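# Place folded turquoise trousers onto the wooden stand

## Task

Set the folded turquoise trousers with the flower print on the wooden stand so that all of them rest on its top and they stay neatly folded. No other garment may be on the stand. The task fails if any garment that no hand is holding falls quickly and its mean height drops by more than about a thumb's width. At the end every garment must still be neatly folded, and seen from above none may be shorter or narrower than it is at the start.

## Robot and tools

Robot: two arms, left_arm and right_arm, each ending in a five-finger hand. The right arm has a right hand and the left arm has a mirrored left hand. A post stands behind the arms and is fixed to the floor. Loose objects can get a short push now and then from outside.

Frames. The scene frame has its origin at table-top height, halfway between the nominal arm bases. +x points out over the table, +z points up, and +y points toward left_arm; image sides do not follow these names. Calibrated bases: left_arm at (+0.033, +0.261, +0.034) m, quat_wxyz (+1.000, 0, 0, +0.015); right_arm at (+0.012, -0.285, +0.027) m, quat_wxyz (+1.000, 0, 0, -0.023). Fixed cameras and the table are given in the scene frame. Hand poses, velocities, targets and wrist-camera poses are each given in that arm's own base frame. Reported positions can be off by a few centimetres, and more at long reach.

Hand point. Each arm is steered by a point 0.05 m in front of the palm and 0.15 m from the wrist flange along the fingers. Its +z runs along the straight fingers and +y comes out of the palm. On the right hand +x points away from the thumb; on the left hand +x points toward the thumb. Straight fingertips reach 0.06–0.07 m beyond the point and lie 0.06 m behind it along -y. A fixed bracket on the little-finger side of the wrist can strike things.

execute_actions(actions, cameras). actions is a list of up to 15 actions. Each action is a table of up to 15 rows, one row per 1/30 s step. A table with fewer rows repeats its last row until step 15. Every row holds 28 numbers in [-1, 1], one flat list covering both arms, in this order:
- left_arm dx, dy, dz, rx, ry, rz;
- left hand little, ring, middle, index, thumb_bend, thumb_turn, force_limit, speed;
- right_arm dx, dy, dz, rx, ry, rz;
- right hand with the same eight numbers in the same order.
The pose numbers are offsets, not poses. They count from the arm's Hand target at the start of that action, along that arm's base axes, and the rotation turns about the Hand target's position. Every row within an action counts from that same start, so sending the same offset again in a later action moves the arm further. Scale: 1.0 means 0.6 m, or 180 degrees. rx, ry, rz together form one rotation vector. If dx, dy, dz together are longer than 1.0, they may be shortened along their line. To leave an arm's pose alone, send six zeros. The controller clips orientation to within 32° of the measured one, so a pose may take more than one action to reach. Hands often stop short of the Hand target; a later execute_actions call asks for it again, and you can also send the remaining distance as an offset. To stop pushing against something, command the target back past the hand point.

Hand numbers. For fingers, +1 means open or straight and -1 means curled. thumb_bend: +1 straight, -1 fully bent. thumb_turn: +1 beside the palm, -1 in front of it, opposite the fingers. force_limit runs linearly from about 0 N at -1 to 10 N at +1 (15 N for the two thumb motors). speed runs from near zero at -1 to full at +0.48 and stays full above that; a full stroke takes 0.49 s at full speed. For a gentle grip, close with speed at -0.94 or lower. With the thumb in front, the hand can grasp things about 0.035–0.065 m thick. There are no 'no change' values. To keep a hand as it is, repeat the eight numbers you last sent to it. If you have sent none yet, send its hand_measured followed by hand_force_limit and hand_speed. A motor starts only when its target changes by at least 0.002. To grip harder, raise force_limit and send a target that is more closed than hand_measured.

move(target, speed, blend, blocking, cameras). target is either one 28-number row or a list of up to 15 rows. All offsets count from the Hand targets at the start of the move, not from the previous target. Each path runs straight and does not avoid obstacles. speed is in m/s, from 0.002 to 2.9, default 0.25; turns are capped at twice that in rad/s. You can give one speed or one per target. blend is in metres; 0 means a full stop at each target. A move is limited to 10 s. blocking=false returns after about 0.5 s while the move keeps running. The result adds a 'move:' line with the ending (done, off_target, moving, held, fault) and any limits (paced = the pose was clipped, held = steps were withheld). Faster moves hit harder and stray further from the path.

wait(seconds, 0–3600) lets time pass without new commands. stop brakes the running move. zoom_image(camera, region=[x0,y0,x1,y1]) enlarges a region of at most 504×504 pixels from the latest image of cam_high, cam_low, cam_left_wrist or cam_right_wrist. show_instructions shows the reference pages. finished_scene ends the scene for good.

Results. Each result gives end_effector_position (m) and end_effector_quat_wxyz in the arm's base frame, plus the Hand target. Hand readings come as six values in motor order:
- hand_measured: position on the target scale;
- hand_stopped_by: moving, target, force, stalled or fault;
- hand_load_n: fingertip force in N, positive when the finger is pushed open. A load near 0 means the grip was lost.
The Joint velocities line may be omitted when every value is within noise. Images come only when actions is empty or cameras asks for them. Image sizes: cam_high and cam_low 896×504, wrist cameras 672×504 (fisheye).

Avoid the following:
- dropping garments, even by a few millimetres;
- releasing anything that is still moving;
- knocking anything off the table;
- slamming or hitting the post or the stand;
- letting the hands or arms press against each other, or closing one hand on the other's fingers;
- pushing hard against things, or loading the fingers with too much force.
Holding loads or keeping an arm stretched heats its motors. At 75 °C a MOTOR HOT line appears. At 90 °C the arm folds up and stays out of use. At 100 °C it goes limp and falls.

Each tool is called after "Emit:" by a JSON object that holds its "name" and its "arguments".

Reference images:

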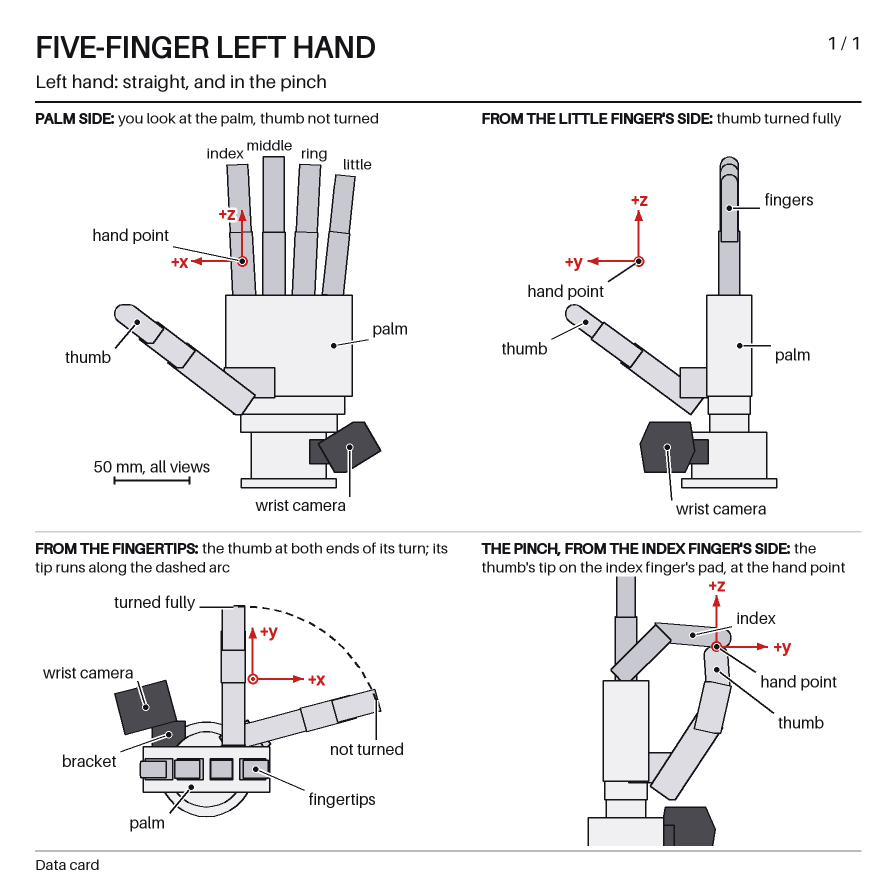

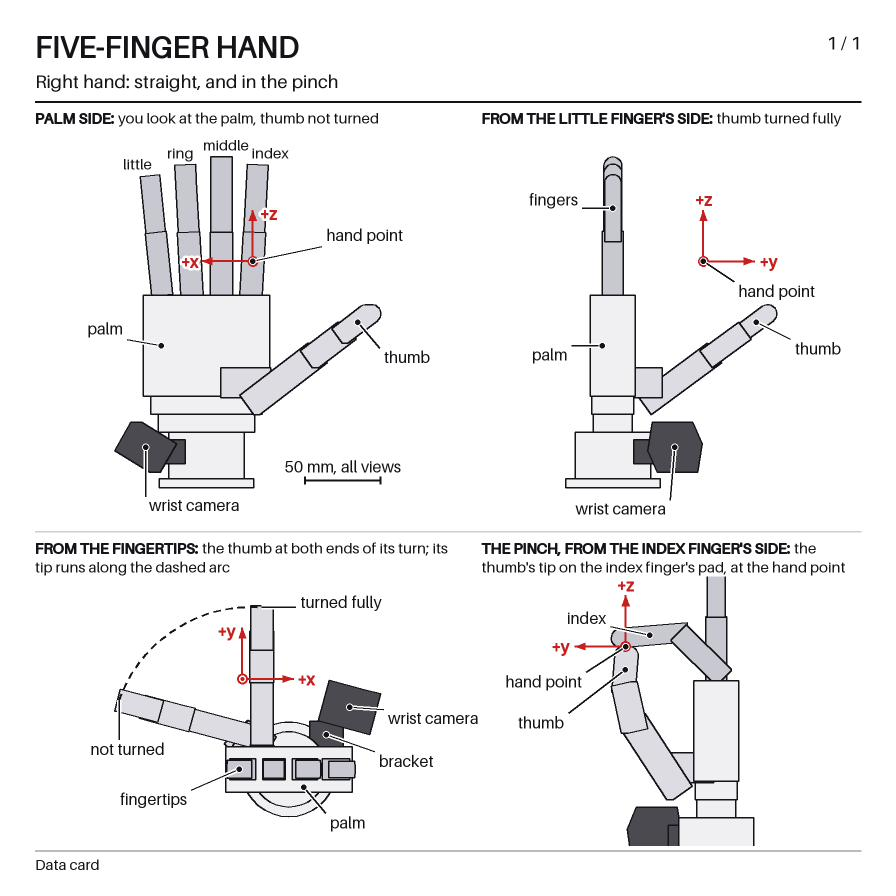

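## Session

Emit:
{"name": "execute_actions", "arguments": {"actions": []}}

Scene clock: 0.00 s.
left_arm: end_effector_position=(+0.0344, +0.2947, +0.2304) hand_measured=(+1.000, +1.000, +1.000, +1.000, +1.000, +1.000) hand_load_n=(+0.0, +0.0, +0.0, +0.0, +0.0, +0.0) hand_stopped_by=(target, target, target, target, target, target) hand_force_limit=0.00 hand_speed=-0.80 end_effector_quat_wxyz=(-0.023, +0.751, -0.585, -0.305) | right_arm: end_effector_position=(+0.3921, +0.3122, +0.2300) hand_measured=(+1.000, +1.000, +1.000, +1.000, +1.000, +1.000) hand_load_n=(+0.0, +0.0, +0.0, +0.0, +0.0, +0.0) hand_stopped_by=(target, target, target, target, target, target) hand_force_limit=0.00 hand_speed=-0.80 end_effector_quat_wxyz=(+0.141, +0.729, +0.358, +0.566)
Joint positions: left_arm=[1.001 1.74 1.815 -1.526 -0.612 0.793] | right_arm=[1.047 1.795 1.294 0.037 0.778 -1.933]
Joint velocities: within noise
Joint torques (N m): no reading
Motor temperatures (°C): left_arm=[21 19 23 25 20 23] | right_arm=[23 21 23 28 22 21]
Heat: left arm: 25 °C; right arm: 28 °C.
Hand target: left_arm +0.0344, +0.2941, +0.2280; -0.018, +0.750, -0.587, -0.304 | right_arm +0.3914, +0.3104, +0.2200; +0.150, +0.732, +0.367, +0.554

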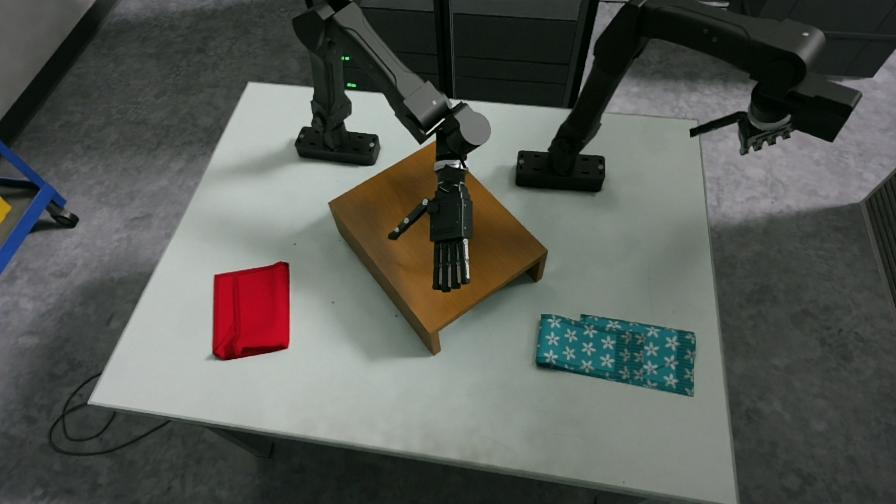

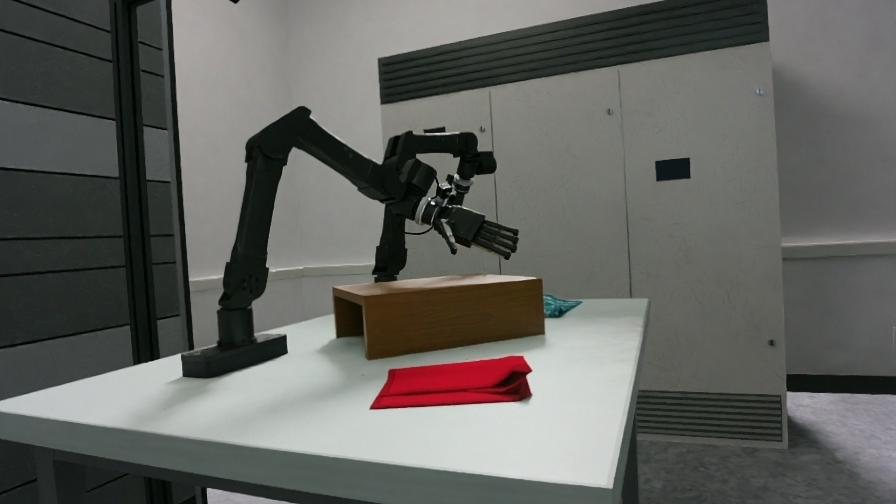

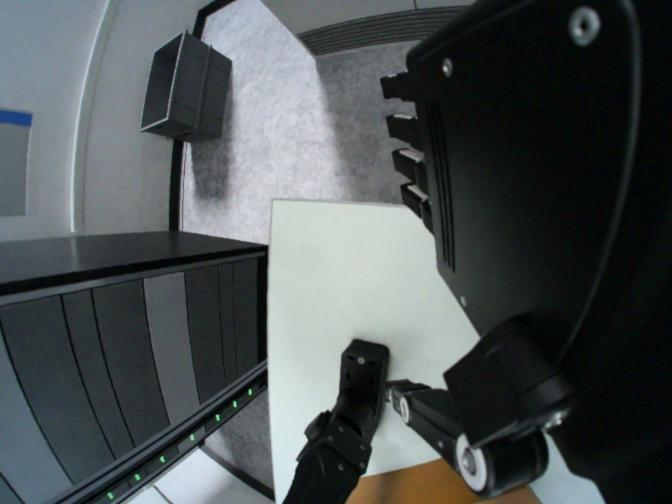

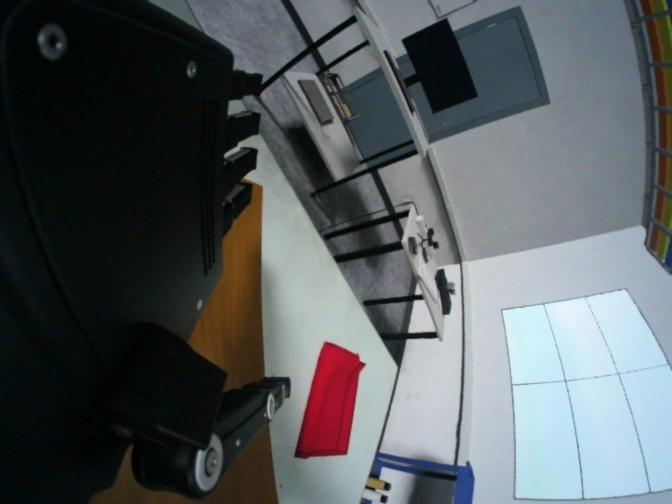

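Emit:
{"name": "zoom_image", "arguments": {"camera": "cam_high", "region": [520, 290, 720, 410]}}

Emit:
{"name": "zoom_image", "arguments": {"camera": "cam_low", "region": [500, 260, 660, 350]}}

Emit:
{"name": "zoom_image", "arguments": {"camera": "cam_high", "region": [310, 120, 570, 370]}}

Scaled by 2.520 from the camera's image (finer frame: 1280x720).

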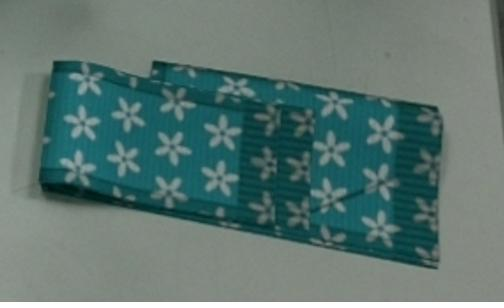

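Scaled by 3.150 from the camera's image (finer frame: 1280x720).

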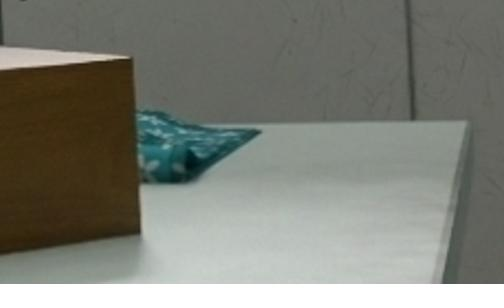

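Scaled by 1.938 from the camera's image (finer frame: 1280x720).

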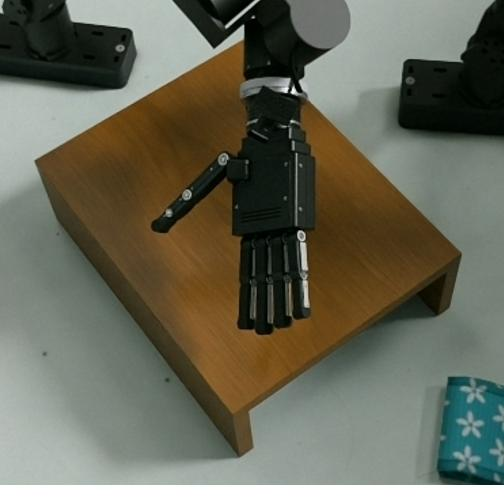

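Emit:
{"name": "move", "arguments": {"target": [0.589, -0.445, -0.045, -0.2255, 0.0133, -0.5564, 1, 1, 1, 1, 1, 1, 0, -0.8, -0.15, -0.583, 0.083, 0, 0, 0, 1, 1, 1, 1, 1, 1, 0, -0.8], "cameras": ["all"]}}

Scene clock: 268.40 s.
left_arm: end_effector_position=(+0.3831, +0.0303, +0.2101) hand_measured=(+1.000, +1.000, +1.000, +1.000, +1.000, +1.000) hand_load_n=(+0.0, +0.0, +0.0, +0.0, +0.0, +0.0) hand_stopped_by=(target, target, target, target, target, target) hand_force_limit=0.00 hand_speed=-0.80 end_effector_quat_wxyz=(+0.127, +0.007, +0.992, +0.012) | right_arm: end_effector_position=(+0.3044, -0.0378, +0.2730) hand_measured=(+1.000, +1.000, +1.000, +1.000, +1.000, +1.000) hand_load_n=(+0.0, +0.0, +0.0, -0.5, +0.0, +0.5) hand_stopped_by=(target, target, target, target, target, target) hand_force_limit=0.00 hand_speed=-0.80 end_effector_quat_wxyz=(+0.136, +0.776, +0.245, +0.565)
Joint positions: left_arm=[-0.098 1.966 2.192 -1.546 -0.047 1.493] | right_arm=[0.135 0.635 0.721 -0.418 0.062 -2.091]
Joint torques (N m): left_arm=[-0.36 -6.95 7.1 0.75 0.02 0.1] | right_arm=[-0.64 -0.87 9.77 1.36 -0.05 -0.11]
Motor temperatures (°C): left_arm=[21 23 26 24 20 23] | right_arm=[23 26 27 31 21 21]
Heat: left arm: 26 °C; right arm: 31 °C.
Hand target: left_arm +0.3878, +0.0272, +0.2010; +0.000, +0.000, +1.000, +0.000 | right_arm +0.3015, -0.0393, +0.2697; +0.150, +0.732, +0.367, +0.555
Off the commanded pose: left_arm 0.011 m, 15 deg | right_arm 0.005 m, 15 deg.
joint sent to its limit (left arm) — joint 4 (wrist pitch), lower limit. The joint targets are off in orientation, not in position.
joint sent to its limit (right arm) — joint 6 (wrist roll), lower limit. The joint targets are off in orientation, not in position.
move: off_target (left_arm, right_arm)
cam_left_wrist: T_world_to_cam=[[-0.30458, -0.95105, -0.0523, 0.14967], [-0.92163, 0.2804, 0.26829, 0.29307], [-0.2405, 0.12992, -0.96192, 0.41085]] pos_world=[0.4145, 0.00679, 0.32441]
cam_right_wrist: T_world_to_cam=[[0.21448, -0.68922, 0.69208, -0.28493], [-0.66084, -0.62417, -0.41679, 0.28803], [0.71923, -0.36796, -0.58934, 0.04045]] pos_world=[0.22236, -0.00172, 0.34108]

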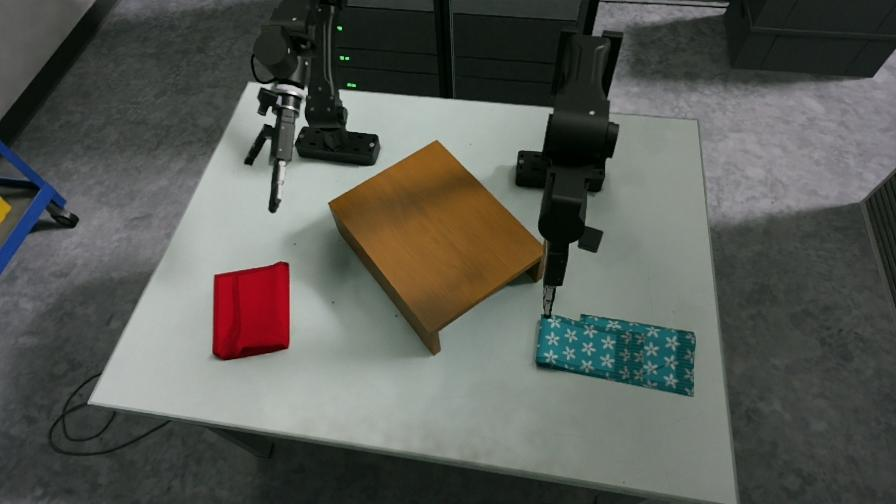

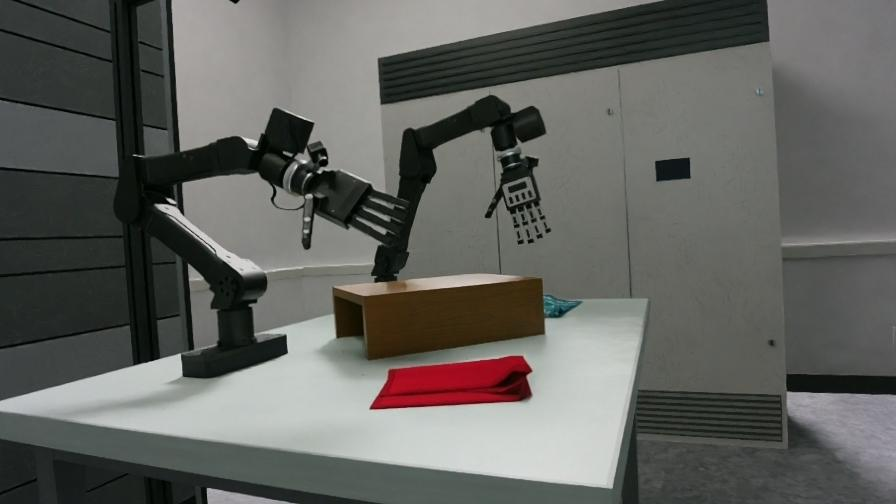

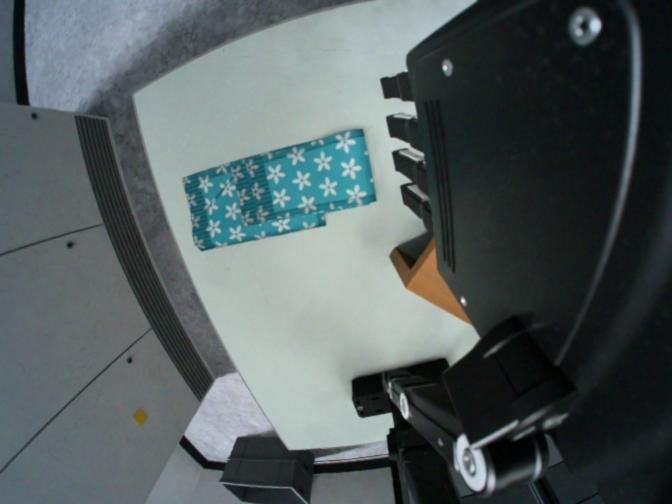

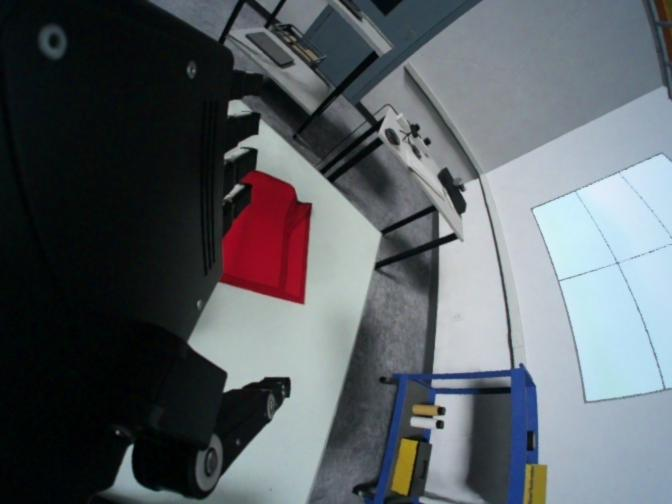

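Emit:
{"name": "zoom_image", "arguments": {"camera": "cam_left_wrist", "region": [160, 110, 400, 270]}}

Scaled by 2.100 from the camera's image (finer frame: 960x720).

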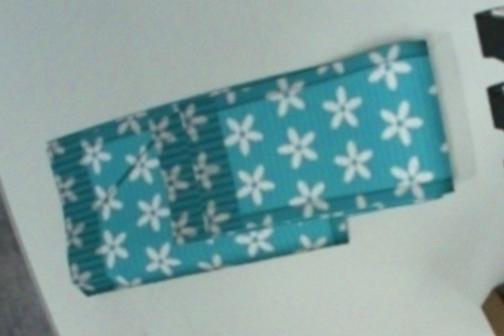

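Emit:
{"name": "move", "arguments": {"target": [-0.0035, -0.1247, -0.141, 0, 0, 0.0183, 0, 0, 0, 0, 1, -1, -0.4, 0.0, -0.033, -0.133, -0.033, 0.291, 0.044, -0.418, 1, 1, 1, 1, 1, 1, 0, -0.8], "cameras": ["cam_high", "cam_left_wrist", "cam_right_wrist"]}}

Scene clock: 316.73 s.
left_arm: end_effector_position=(+0.3846, -0.0434, +0.1285) hand_measured=(+0.000, +0.000, +0.000, +0.000, +1.000, -1.000) hand_load_n=(+0.0, +0.0, +0.0, +0.0, +0.0, +0.0) hand_stopped_by=(target, target, target, target, target, target) hand_force_limit=-0.40 hand_speed=0.00 end_effector_quat_wxyz=(+0.024, -0.028, +0.999, -0.002) | right_arm: end_effector_position=(+0.2838, -0.1191, +0.2560) hand_measured=(+1.000, +1.000, +1.000, +1.000, +1.000, +1.000) hand_load_n=(+0.0, +0.0, +0.0, +0.0, +0.0, +0.0) hand_stopped_by=(target, target, target, target, target, target) hand_force_limit=0.00 hand_speed=-0.80 end_effector_quat_wxyz=(+0.103, +0.813, -0.390, +0.420)
Joint positions: left_arm=[-0.245 2.197 2.22 -1.546 -0.009 1.271] | right_arm=[-0.001 1.248 1.395 -0.952 0.518 -0.889]
Joint torques (N m): left_arm=[-0.44 -8.62 7.3 0.46 0.02 -0.08] | right_arm=[-0.55 -2.63 10.39 0.86 0.27 0.1]
Heat: left arm: 26 °C; right arm: 32 °C.
Hand target: left_arm +0.3857, -0.0476, +0.1165; +0.000, -0.029, +1.000, +0.000 | right_arm +0.2817, -0.1192, +0.2499; +0.108, +0.820, -0.394, +0.402
Off the commanded pose: left_arm 0.013 m, 3 deg | right_arm 0.006 m, 2 deg.
joint sent to its limit (left arm) — joint 4 (wrist pitch), lower limit. The joint targets still meet the commanded pose.
move: off_target (left_arm)
cam_left_wrist: T_world_to_cam=[[-0.24021, -0.96994, 0.03903, 0.03855], [-0.86558, 0.23222, 0.44368, 0.29076], [-0.4394, 0.0728, -0.89533, 0.40769]] pos_world=[0.44007, -0.05981, 0.23452]
cam_right_wrist: T_world_to_cam=[[-0.65408, -0.75262, 0.0758, 0.0719], [-0.72868, 0.60002, -0.33015, 0.35941], [0.203, -0.27118, -0.94088, 0.26339]] pos_world=[0.25545, -0.09012, 0.36103]

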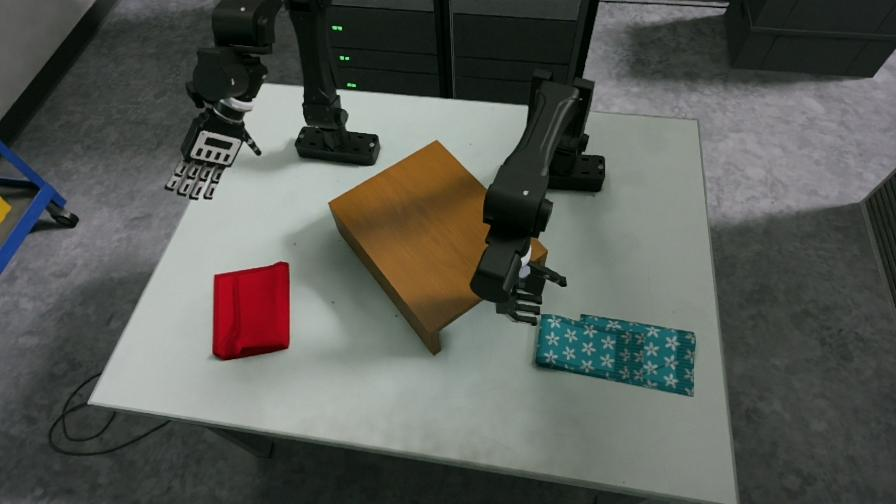

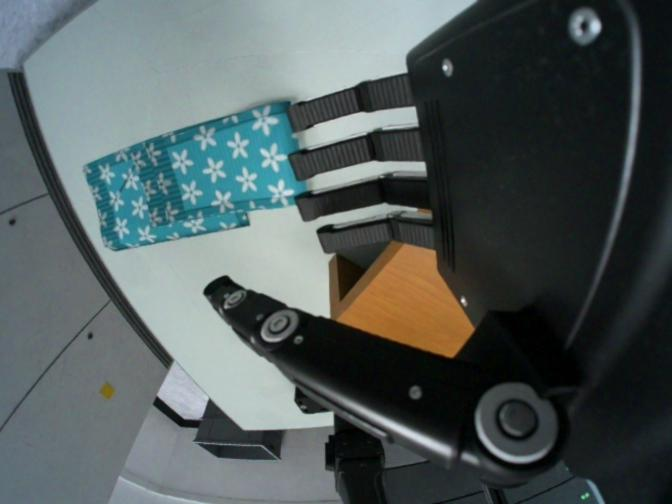

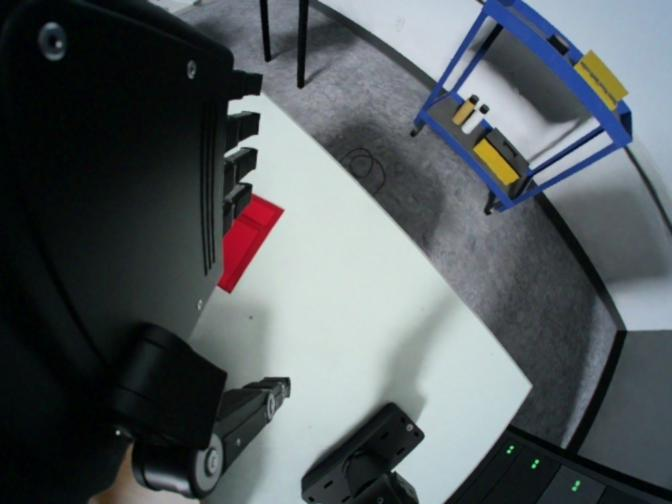

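Emit:
{"name": "zoom_image", "arguments": {"camera": "cam_high", "region": [460, 220, 620, 390]}}

Emit:
{"name": "zoom_image", "arguments": {"camera": "cam_left_wrist", "region": [180, 60, 440, 320]}}

Scaled by 2.965 from the camera's image (finer frame: 1280x720).

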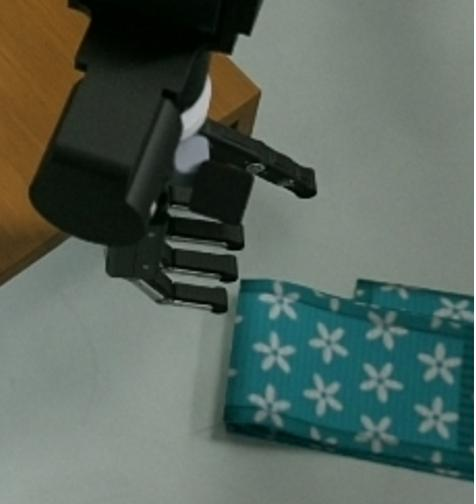

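Scaled by 1.938 from the camera's image (finer frame: 960x720).

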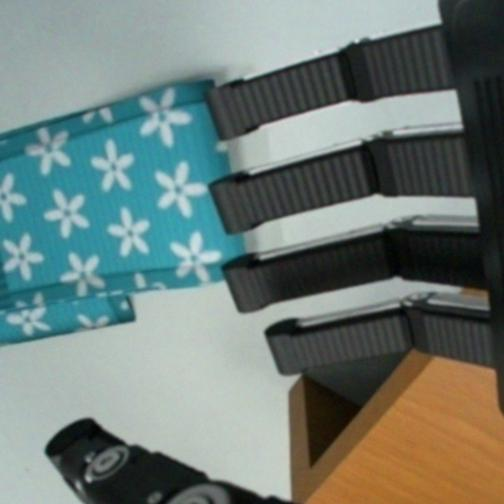

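Emit:
{"name": "move", "arguments": {"target": [0.0188, -0.014, -0.0858, 0, 0, 0, 0, 0, 0, 0, 1, -1, -0.4, 0.0, 0, 0, 0, 0, 0, 0, 1, 1, 1, 1, 1, 1, 0, -0.8], "cameras": ["cam_high", "cam_left_wrist", "cam_low"], "speed": 0.12}}

Emit:
{"name": "zoom_image", "arguments": {"camera": "cam_high", "region": [460, 220, 620, 390]}}

Emit:
{"name": "zoom_image", "arguments": {"camera": "cam_left_wrist", "region": [180, 60, 440, 320]}}

Scene clock: 348.00 s.
left_arm: end_effector_position=(+0.4015, -0.0520, +0.0868) hand_measured=(+0.000, +0.000, +0.000, +0.000, +1.000, -1.000) hand_load_n=(+0.0, +0.0, +0.0, +0.5, +0.0, +0.0) hand_stopped_by=(target, target, target, target, target, target) hand_force_limit=-0.40 hand_speed=0.00 end_effector_quat_wxyz=(+0.027, -0.030, +0.999, -0.005) | right_arm: end_effector_position=(+0.2838, -0.1190, +0.2559) hand_measured=(+1.000, +1.000, +1.000, +1.000, +1.000, +1.000) hand_load_n=(+0.0, -0.5, +0.0, +0.0, +0.0, +0.0) hand_stopped_by=(target, target, target, target, target, target) hand_force_limit=0.00 hand_speed=-0.80 end_effector_quat_wxyz=(+0.103, +0.813, -0.390, +0.419)
Joint positions: left_arm=[-0.253 2.246 2.133 -1.404 -0.006 1.258] | right_arm=[-0.001 1.248 1.395 -0.953 0.518 -0.889]
Joint torques (N m): left_arm=[-0.65 -9.09 4.82 0.57 0.03 -0.1] | right_arm=[-0.54 -2.61 10.39 0.85 0.25 0.12]
Heat: left arm: 26 °C; right arm: 30 °C.
Hand target: left_arm +0.3969, -0.0561, +0.0650; +0.000, -0.029, +1.000, +0.000 | right_arm +0.2817, -0.1192, +0.2499; +0.108, +0.820, -0.394, +0.402
Off the commanded pose: left_arm 0.023 m, 3 deg | right_arm 0.006 m, 2 deg.
move: off_target (left_arm)
cam_left_wrist: T_world_to_cam=[[-0.2362, -0.9708, 0.04199, 0.03387], [-0.86944, 0.23044, 0.437, 0.32795], [-0.43391, 0.06671, -0.89848, 0.37616]] pos_world=[0.45636, -0.06778, 0.19323]
Images, in order (width x height): cam_high 896x504, cam_low 896x504, cam_left_wrist 672x504.

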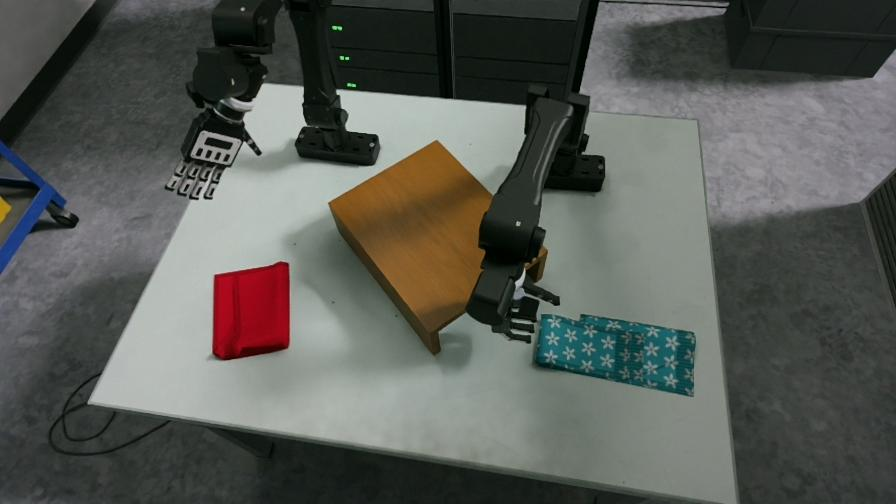

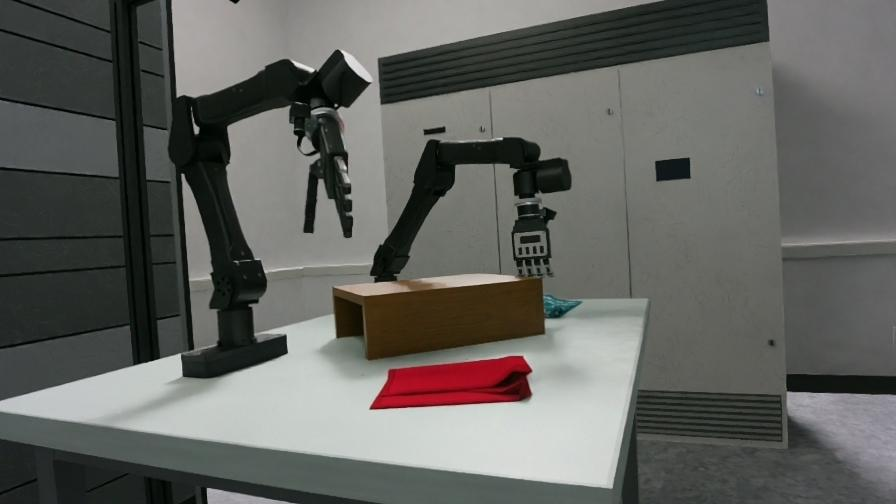

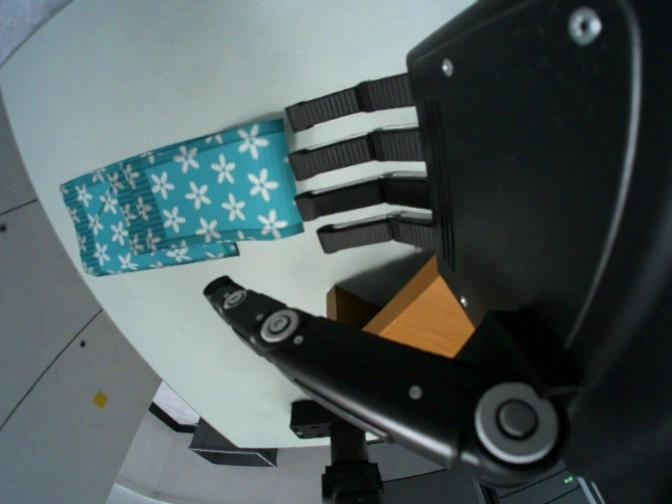

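Scaled by 2.965 from the camera's image (finer frame: 1280x720).

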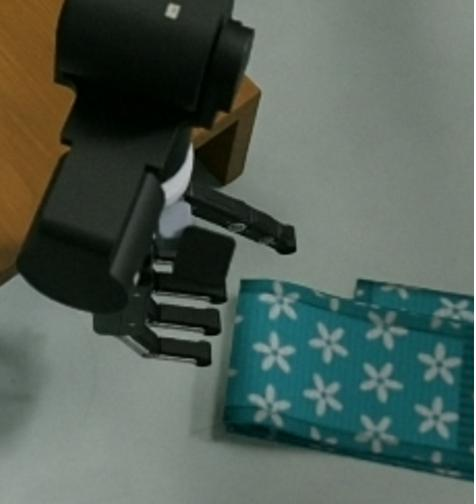

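Scaled by 1.938 from the camera's image (finer frame: 960x720).

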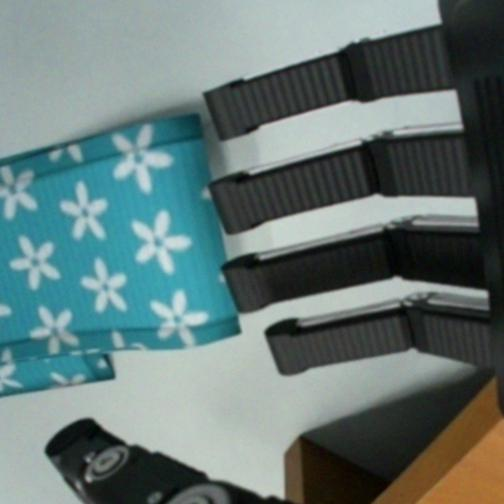

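Emit:
{"name": "execute_actions", "arguments": {"actions": [[[0,0,0,0,0,0,0,0,0,0,1,-1,-0.4,0,0,0,0,0,0,0,1,1,1,1,1,1,0,-0.8]]]}}

Scene clock: 352.70 s.
left_arm: end_effector_position=(+0.4017, -0.0521, +0.0868) hand_measured=(+0.000, +0.000, +0.000, +0.000, +1.000, -1.000) hand_load_n=(+0.0, +0.0, +0.0, +0.0, +0.0, +0.0) hand_stopped_by=(target, target, target, target, target, target) hand_force_limit=-0.40 hand_speed=0.00 end_effector_quat_wxyz=(+0.027, -0.030, +0.999, -0.005) | right_arm: end_effector_position=(+0.2838, -0.1190, +0.2559) hand_measured=(+1.000, +1.000, +1.000, +1.000, +1.000, +1.000) hand_load_n=(+0.5, +0.0, +0.0, +0.0, +0.0, +0.0) hand_stopped_by=(target, target, target, target, target, target) hand_force_limit=0.00 hand_speed=-0.80 end_effector_quat_wxyz=(+0.103, +0.813, -0.390, +0.419)
Joint positions: left_arm=[-0.253 2.246 2.133 -1.403 -0.006 1.258] | right_arm=[-0.001 1.248 1.395 -0.953 0.518 -0.889]
Joint torques (N m): left_arm=[-0.59 -9.02 4.85 0.59 0.02 -0.08] | right_arm=[-0.57 -2.62 10.4 0.85 0.25 0.12]
Heat: left arm: 26 °C; right arm: 30 °C.
Hand target: left_arm +0.3969, -0.0561, +0.0650; +0.000, -0.029, +1.000, +0.000 | right_arm +0.2817, -0.1192, +0.2499; +0.108, +0.820, -0.394, +0.402
Off the commanded pose: left_arm 0.023 m, 3 deg | right_arm 0.006 m, 2 deg.

Emit:
{"name": "move", "arguments": {"target": [-0.01, -0.0133, -0.1, 0, 0, 0, 0, 0, 0, 0, 1, -1, -0.4, 0.0, 0, 0, 0, 0, 0, 0, 1, 1, 1, 1, 1, 1, 0, -0.8], "cameras": ["cam_high", "cam_left_wrist", "cam_low"], "speed": 0.1}}

Emit:
{"name": "zoom_image", "arguments": {"camera": "cam_high", "region": [460, 220, 620, 390]}}

Emit:
{"name": "zoom_image", "arguments": {"camera": "cam_left_wrist", "region": [180, 60, 440, 320]}}

Emit:
{"name": "zoom_image", "arguments": {"camera": "cam_low", "region": [480, 200, 640, 340]}}

Scene clock: 368.53 s.
left_arm: end_effector_position=(+0.4012, -0.0625, +0.0279) hand_measured=(+0.000, +0.000, +0.000, +0.000, +1.000, -1.000) hand_load_n=(+0.0, +0.0, +0.0, +0.0, +0.0, +0.0) hand_stopped_by=(target, target, target, target, target, target) hand_force_limit=-0.40 hand_speed=0.00 end_effector_quat_wxyz=(+0.030, -0.029, +0.999, -0.006) | right_arm: end_effector_position=(+0.2838, -0.1190, +0.2559) hand_measured=(+1.000, +1.000, +1.000, +1.000, +1.000, +1.000) hand_load_n=(+0.0, +0.0, +0.0, +0.0, +0.0, +0.0) hand_stopped_by=(target, target, target, target, target, target) hand_force_limit=0.00 hand_speed=-0.80 end_effector_quat_wxyz=(+0.103, +0.813, -0.390, +0.419)
Joint positions: left_arm=[-0.275 2.246 1.9 -1.164 -0.006 1.237] | right_arm=[-0.001 1.248 1.395 -0.953 0.518 -0.889]
Joint torques (N m): left_arm=[-0.51 -9.24 4.37 0.6 0 -0.11] | right_arm=[-0.57 -2.62 10.37 0.86 0.25 0.11]
Heat: left arm: 27 °C; right arm: 30 °C.
Hand target: left_arm +0.3909, -0.0641, +0.0050; +0.000, -0.029, +1.000, +0.000 | right_arm +0.2817, -0.1192, +0.2499; +0.108, +0.820, -0.394, +0.402
Off the commanded pose: left_arm 0.025 m, 4 deg | right_arm 0.006 m, 2 deg.
move: off_target (left_arm)
cam_left_wrist: T_world_to_cam=[[-0.23791, -0.97028, 0.04414, 0.02675], [-0.87145, 0.2333, 0.43144, 0.35698], [-0.42892, 0.06418, -0.90106, 0.32167]] pos_world=[0.45543, -0.07797, 0.13465]
Images, in order (width x height): cam_high 896x504, cam_low 896x504, cam_left_wrist 672x504.

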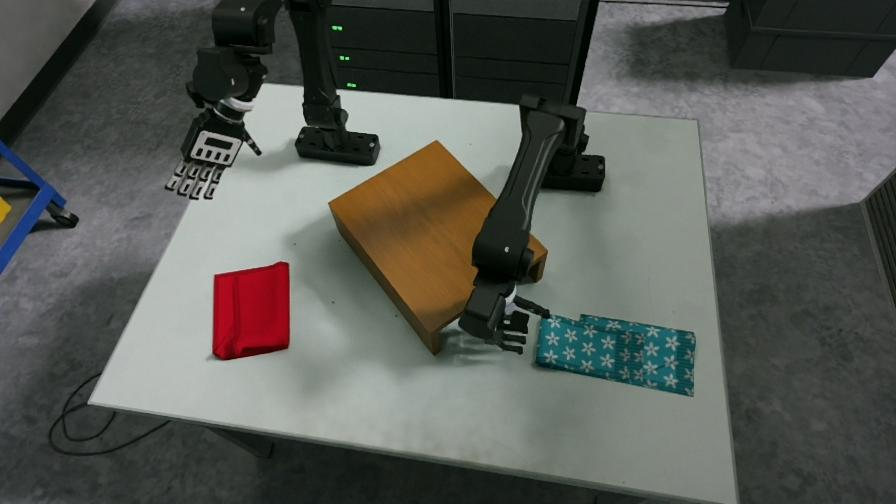

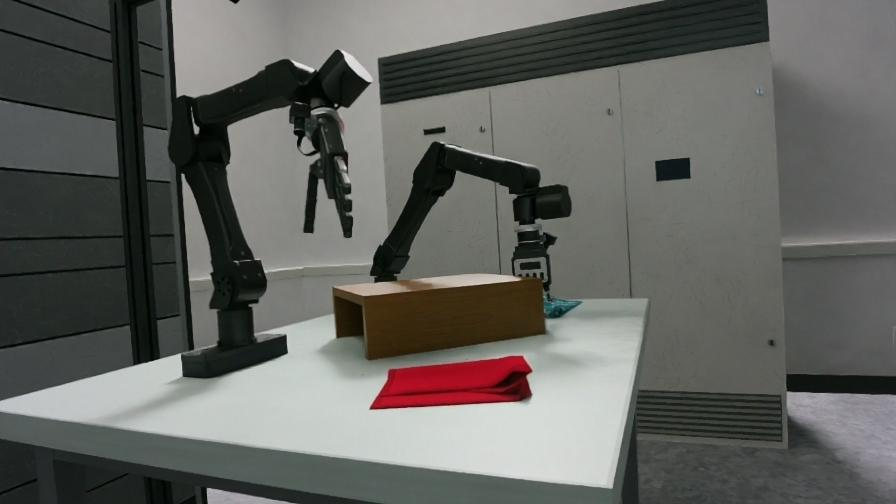

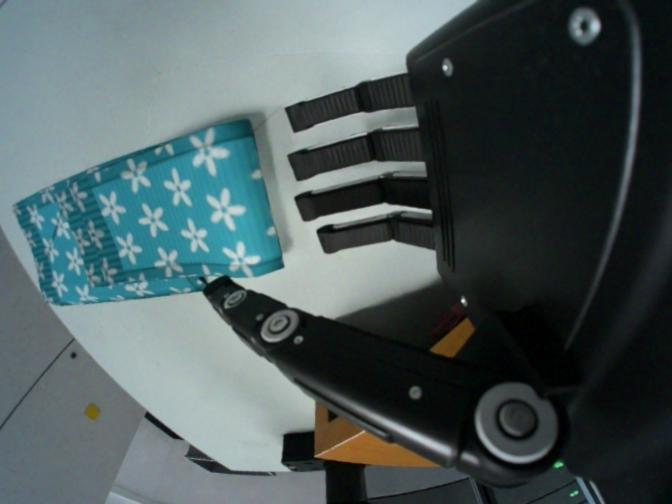

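Scaled by 2.965 from the camera's image (finer frame: 1280x720).

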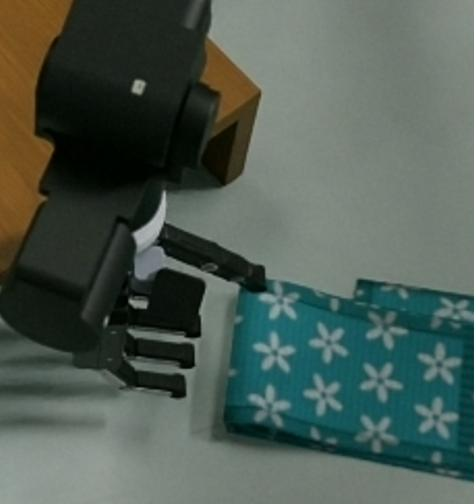

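Scaled by 1.938 from the camera's image (finer frame: 960x720).

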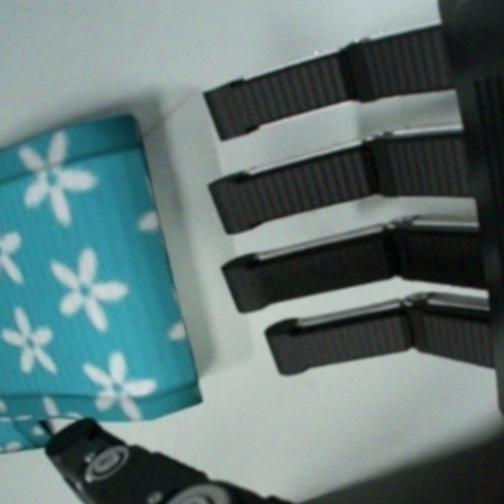

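Scaled by 3.150 from the camera's image (finer frame: 1280x720).

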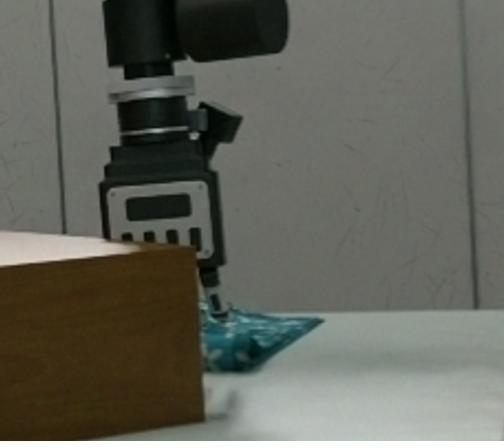

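Emit:
{"name": "move", "arguments": {"target": [0, 0, -0.05, 0, 0, 0, 0, 0, 0, 0, 1, -1, -0.4, 0.0, 0, 0, 0, 0, 0, 0, 1, 1, 1, 1, 1, 1, 0, -0.8], "cameras": ["cam_high", "cam_left_wrist", "cam_low"], "speed": 0.06}}

Emit:
{"name": "zoom_image", "arguments": {"camera": "cam_high", "region": [460, 220, 620, 390]}}

Emit:
{"name": "zoom_image", "arguments": {"camera": "cam_left_wrist", "region": [180, 60, 440, 320]}}

Emit:
{"name": "zoom_image", "arguments": {"camera": "cam_low", "region": [520, 260, 620, 340]}}

Scene clock: 387.57 s.
left_arm: end_effector_position=(+0.4025, -0.0629, -0.0014) hand_measured=(+0.000, +0.000, +0.000, +0.000, +1.000, -1.000) hand_load_n=(+0.0, +0.0, +0.0, +0.0, +0.0, +0.0) hand_stopped_by=(target, target, target, target, target, target) hand_force_limit=-0.40 hand_speed=0.00 end_effector_quat_wxyz=(+0.030, -0.029, +0.999, -0.007) | right_arm: end_effector_position=(+0.2838, -0.1190, +0.2559) hand_measured=(+1.000, +1.000, +1.000, +1.000, +1.000, +1.000) hand_load_n=(+0.0, +0.0, +0.0, +0.0, +0.0, +0.0) hand_stopped_by=(target, target, target, target, target, target) hand_force_limit=0.00 hand_speed=-0.80 end_effector_quat_wxyz=(+0.103, +0.813, -0.390, +0.419)
Joint positions: left_arm=[-0.275 2.271 1.825 -1.063 -0.006 1.237] | right_arm=[-0.001 1.248 1.395 -0.953 0.518 -0.889]
Joint torques (N m): left_arm=[-0.58 -9.01 4.38 0.58 0 -0.07] | right_arm=[-0.55 -2.62 10.39 0.86 0.25 0.11]
Heat: left arm: 26 °C; right arm: 30 °C.
Hand target: left_arm +0.3909, -0.0641, -0.0250; +0.000, -0.029, +1.000, +0.000 | right_arm +0.2817, -0.1192, +0.2499; +0.108, +0.820, -0.394, +0.402
Off the commanded pose: left_arm 0.026 m, 4 deg | right_arm 0.006 m, 2 deg.
move: off_target (left_arm)
cam_left_wrist: T_world_to_cam=[[-0.23799, -0.97027, 0.04411, 0.0281], [-0.87175, 0.2334, 0.43079, 0.37099], [-0.42828, 0.06407, -0.90137, 0.29567]] pos_world=[0.45673, -0.07827, 0.10545]
Images, in order (width x height): cam_high 896x504, cam_low 896x504, cam_left_wrist 672x504.

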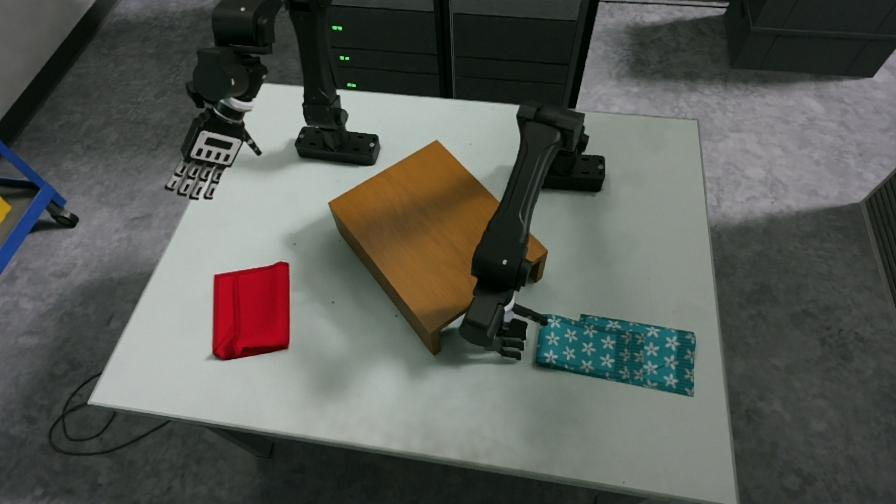

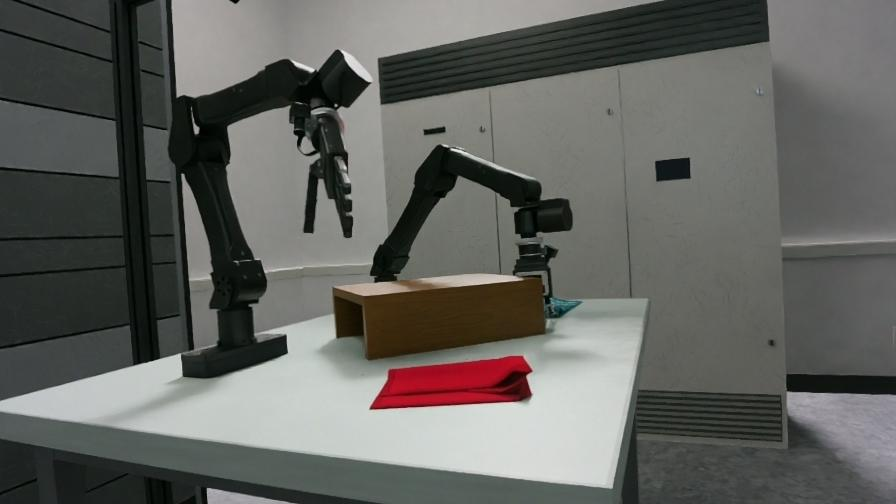

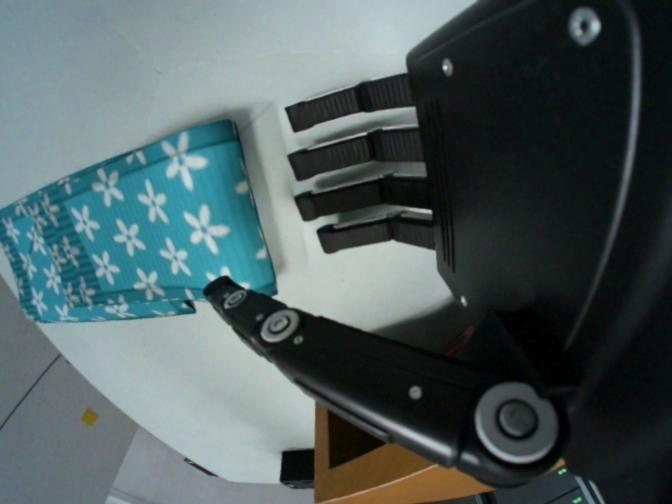

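Scaled by 2.965 from the camera's image (finer frame: 1280x720).

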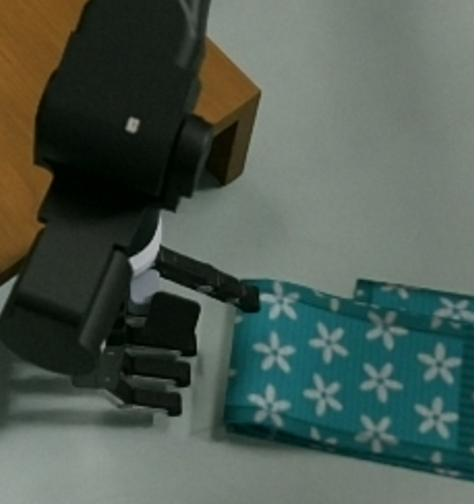

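Scaled by 1.938 from the camera's image (finer frame: 960x720).

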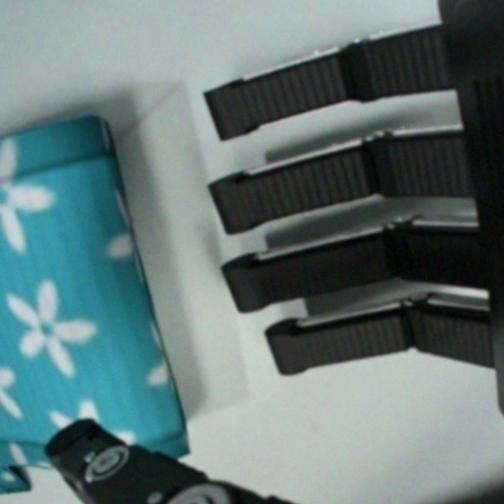

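Scaled by 5.040 from the camera's image (finer frame: 1280x720).

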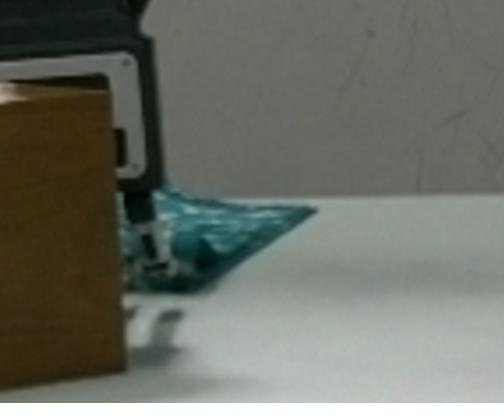

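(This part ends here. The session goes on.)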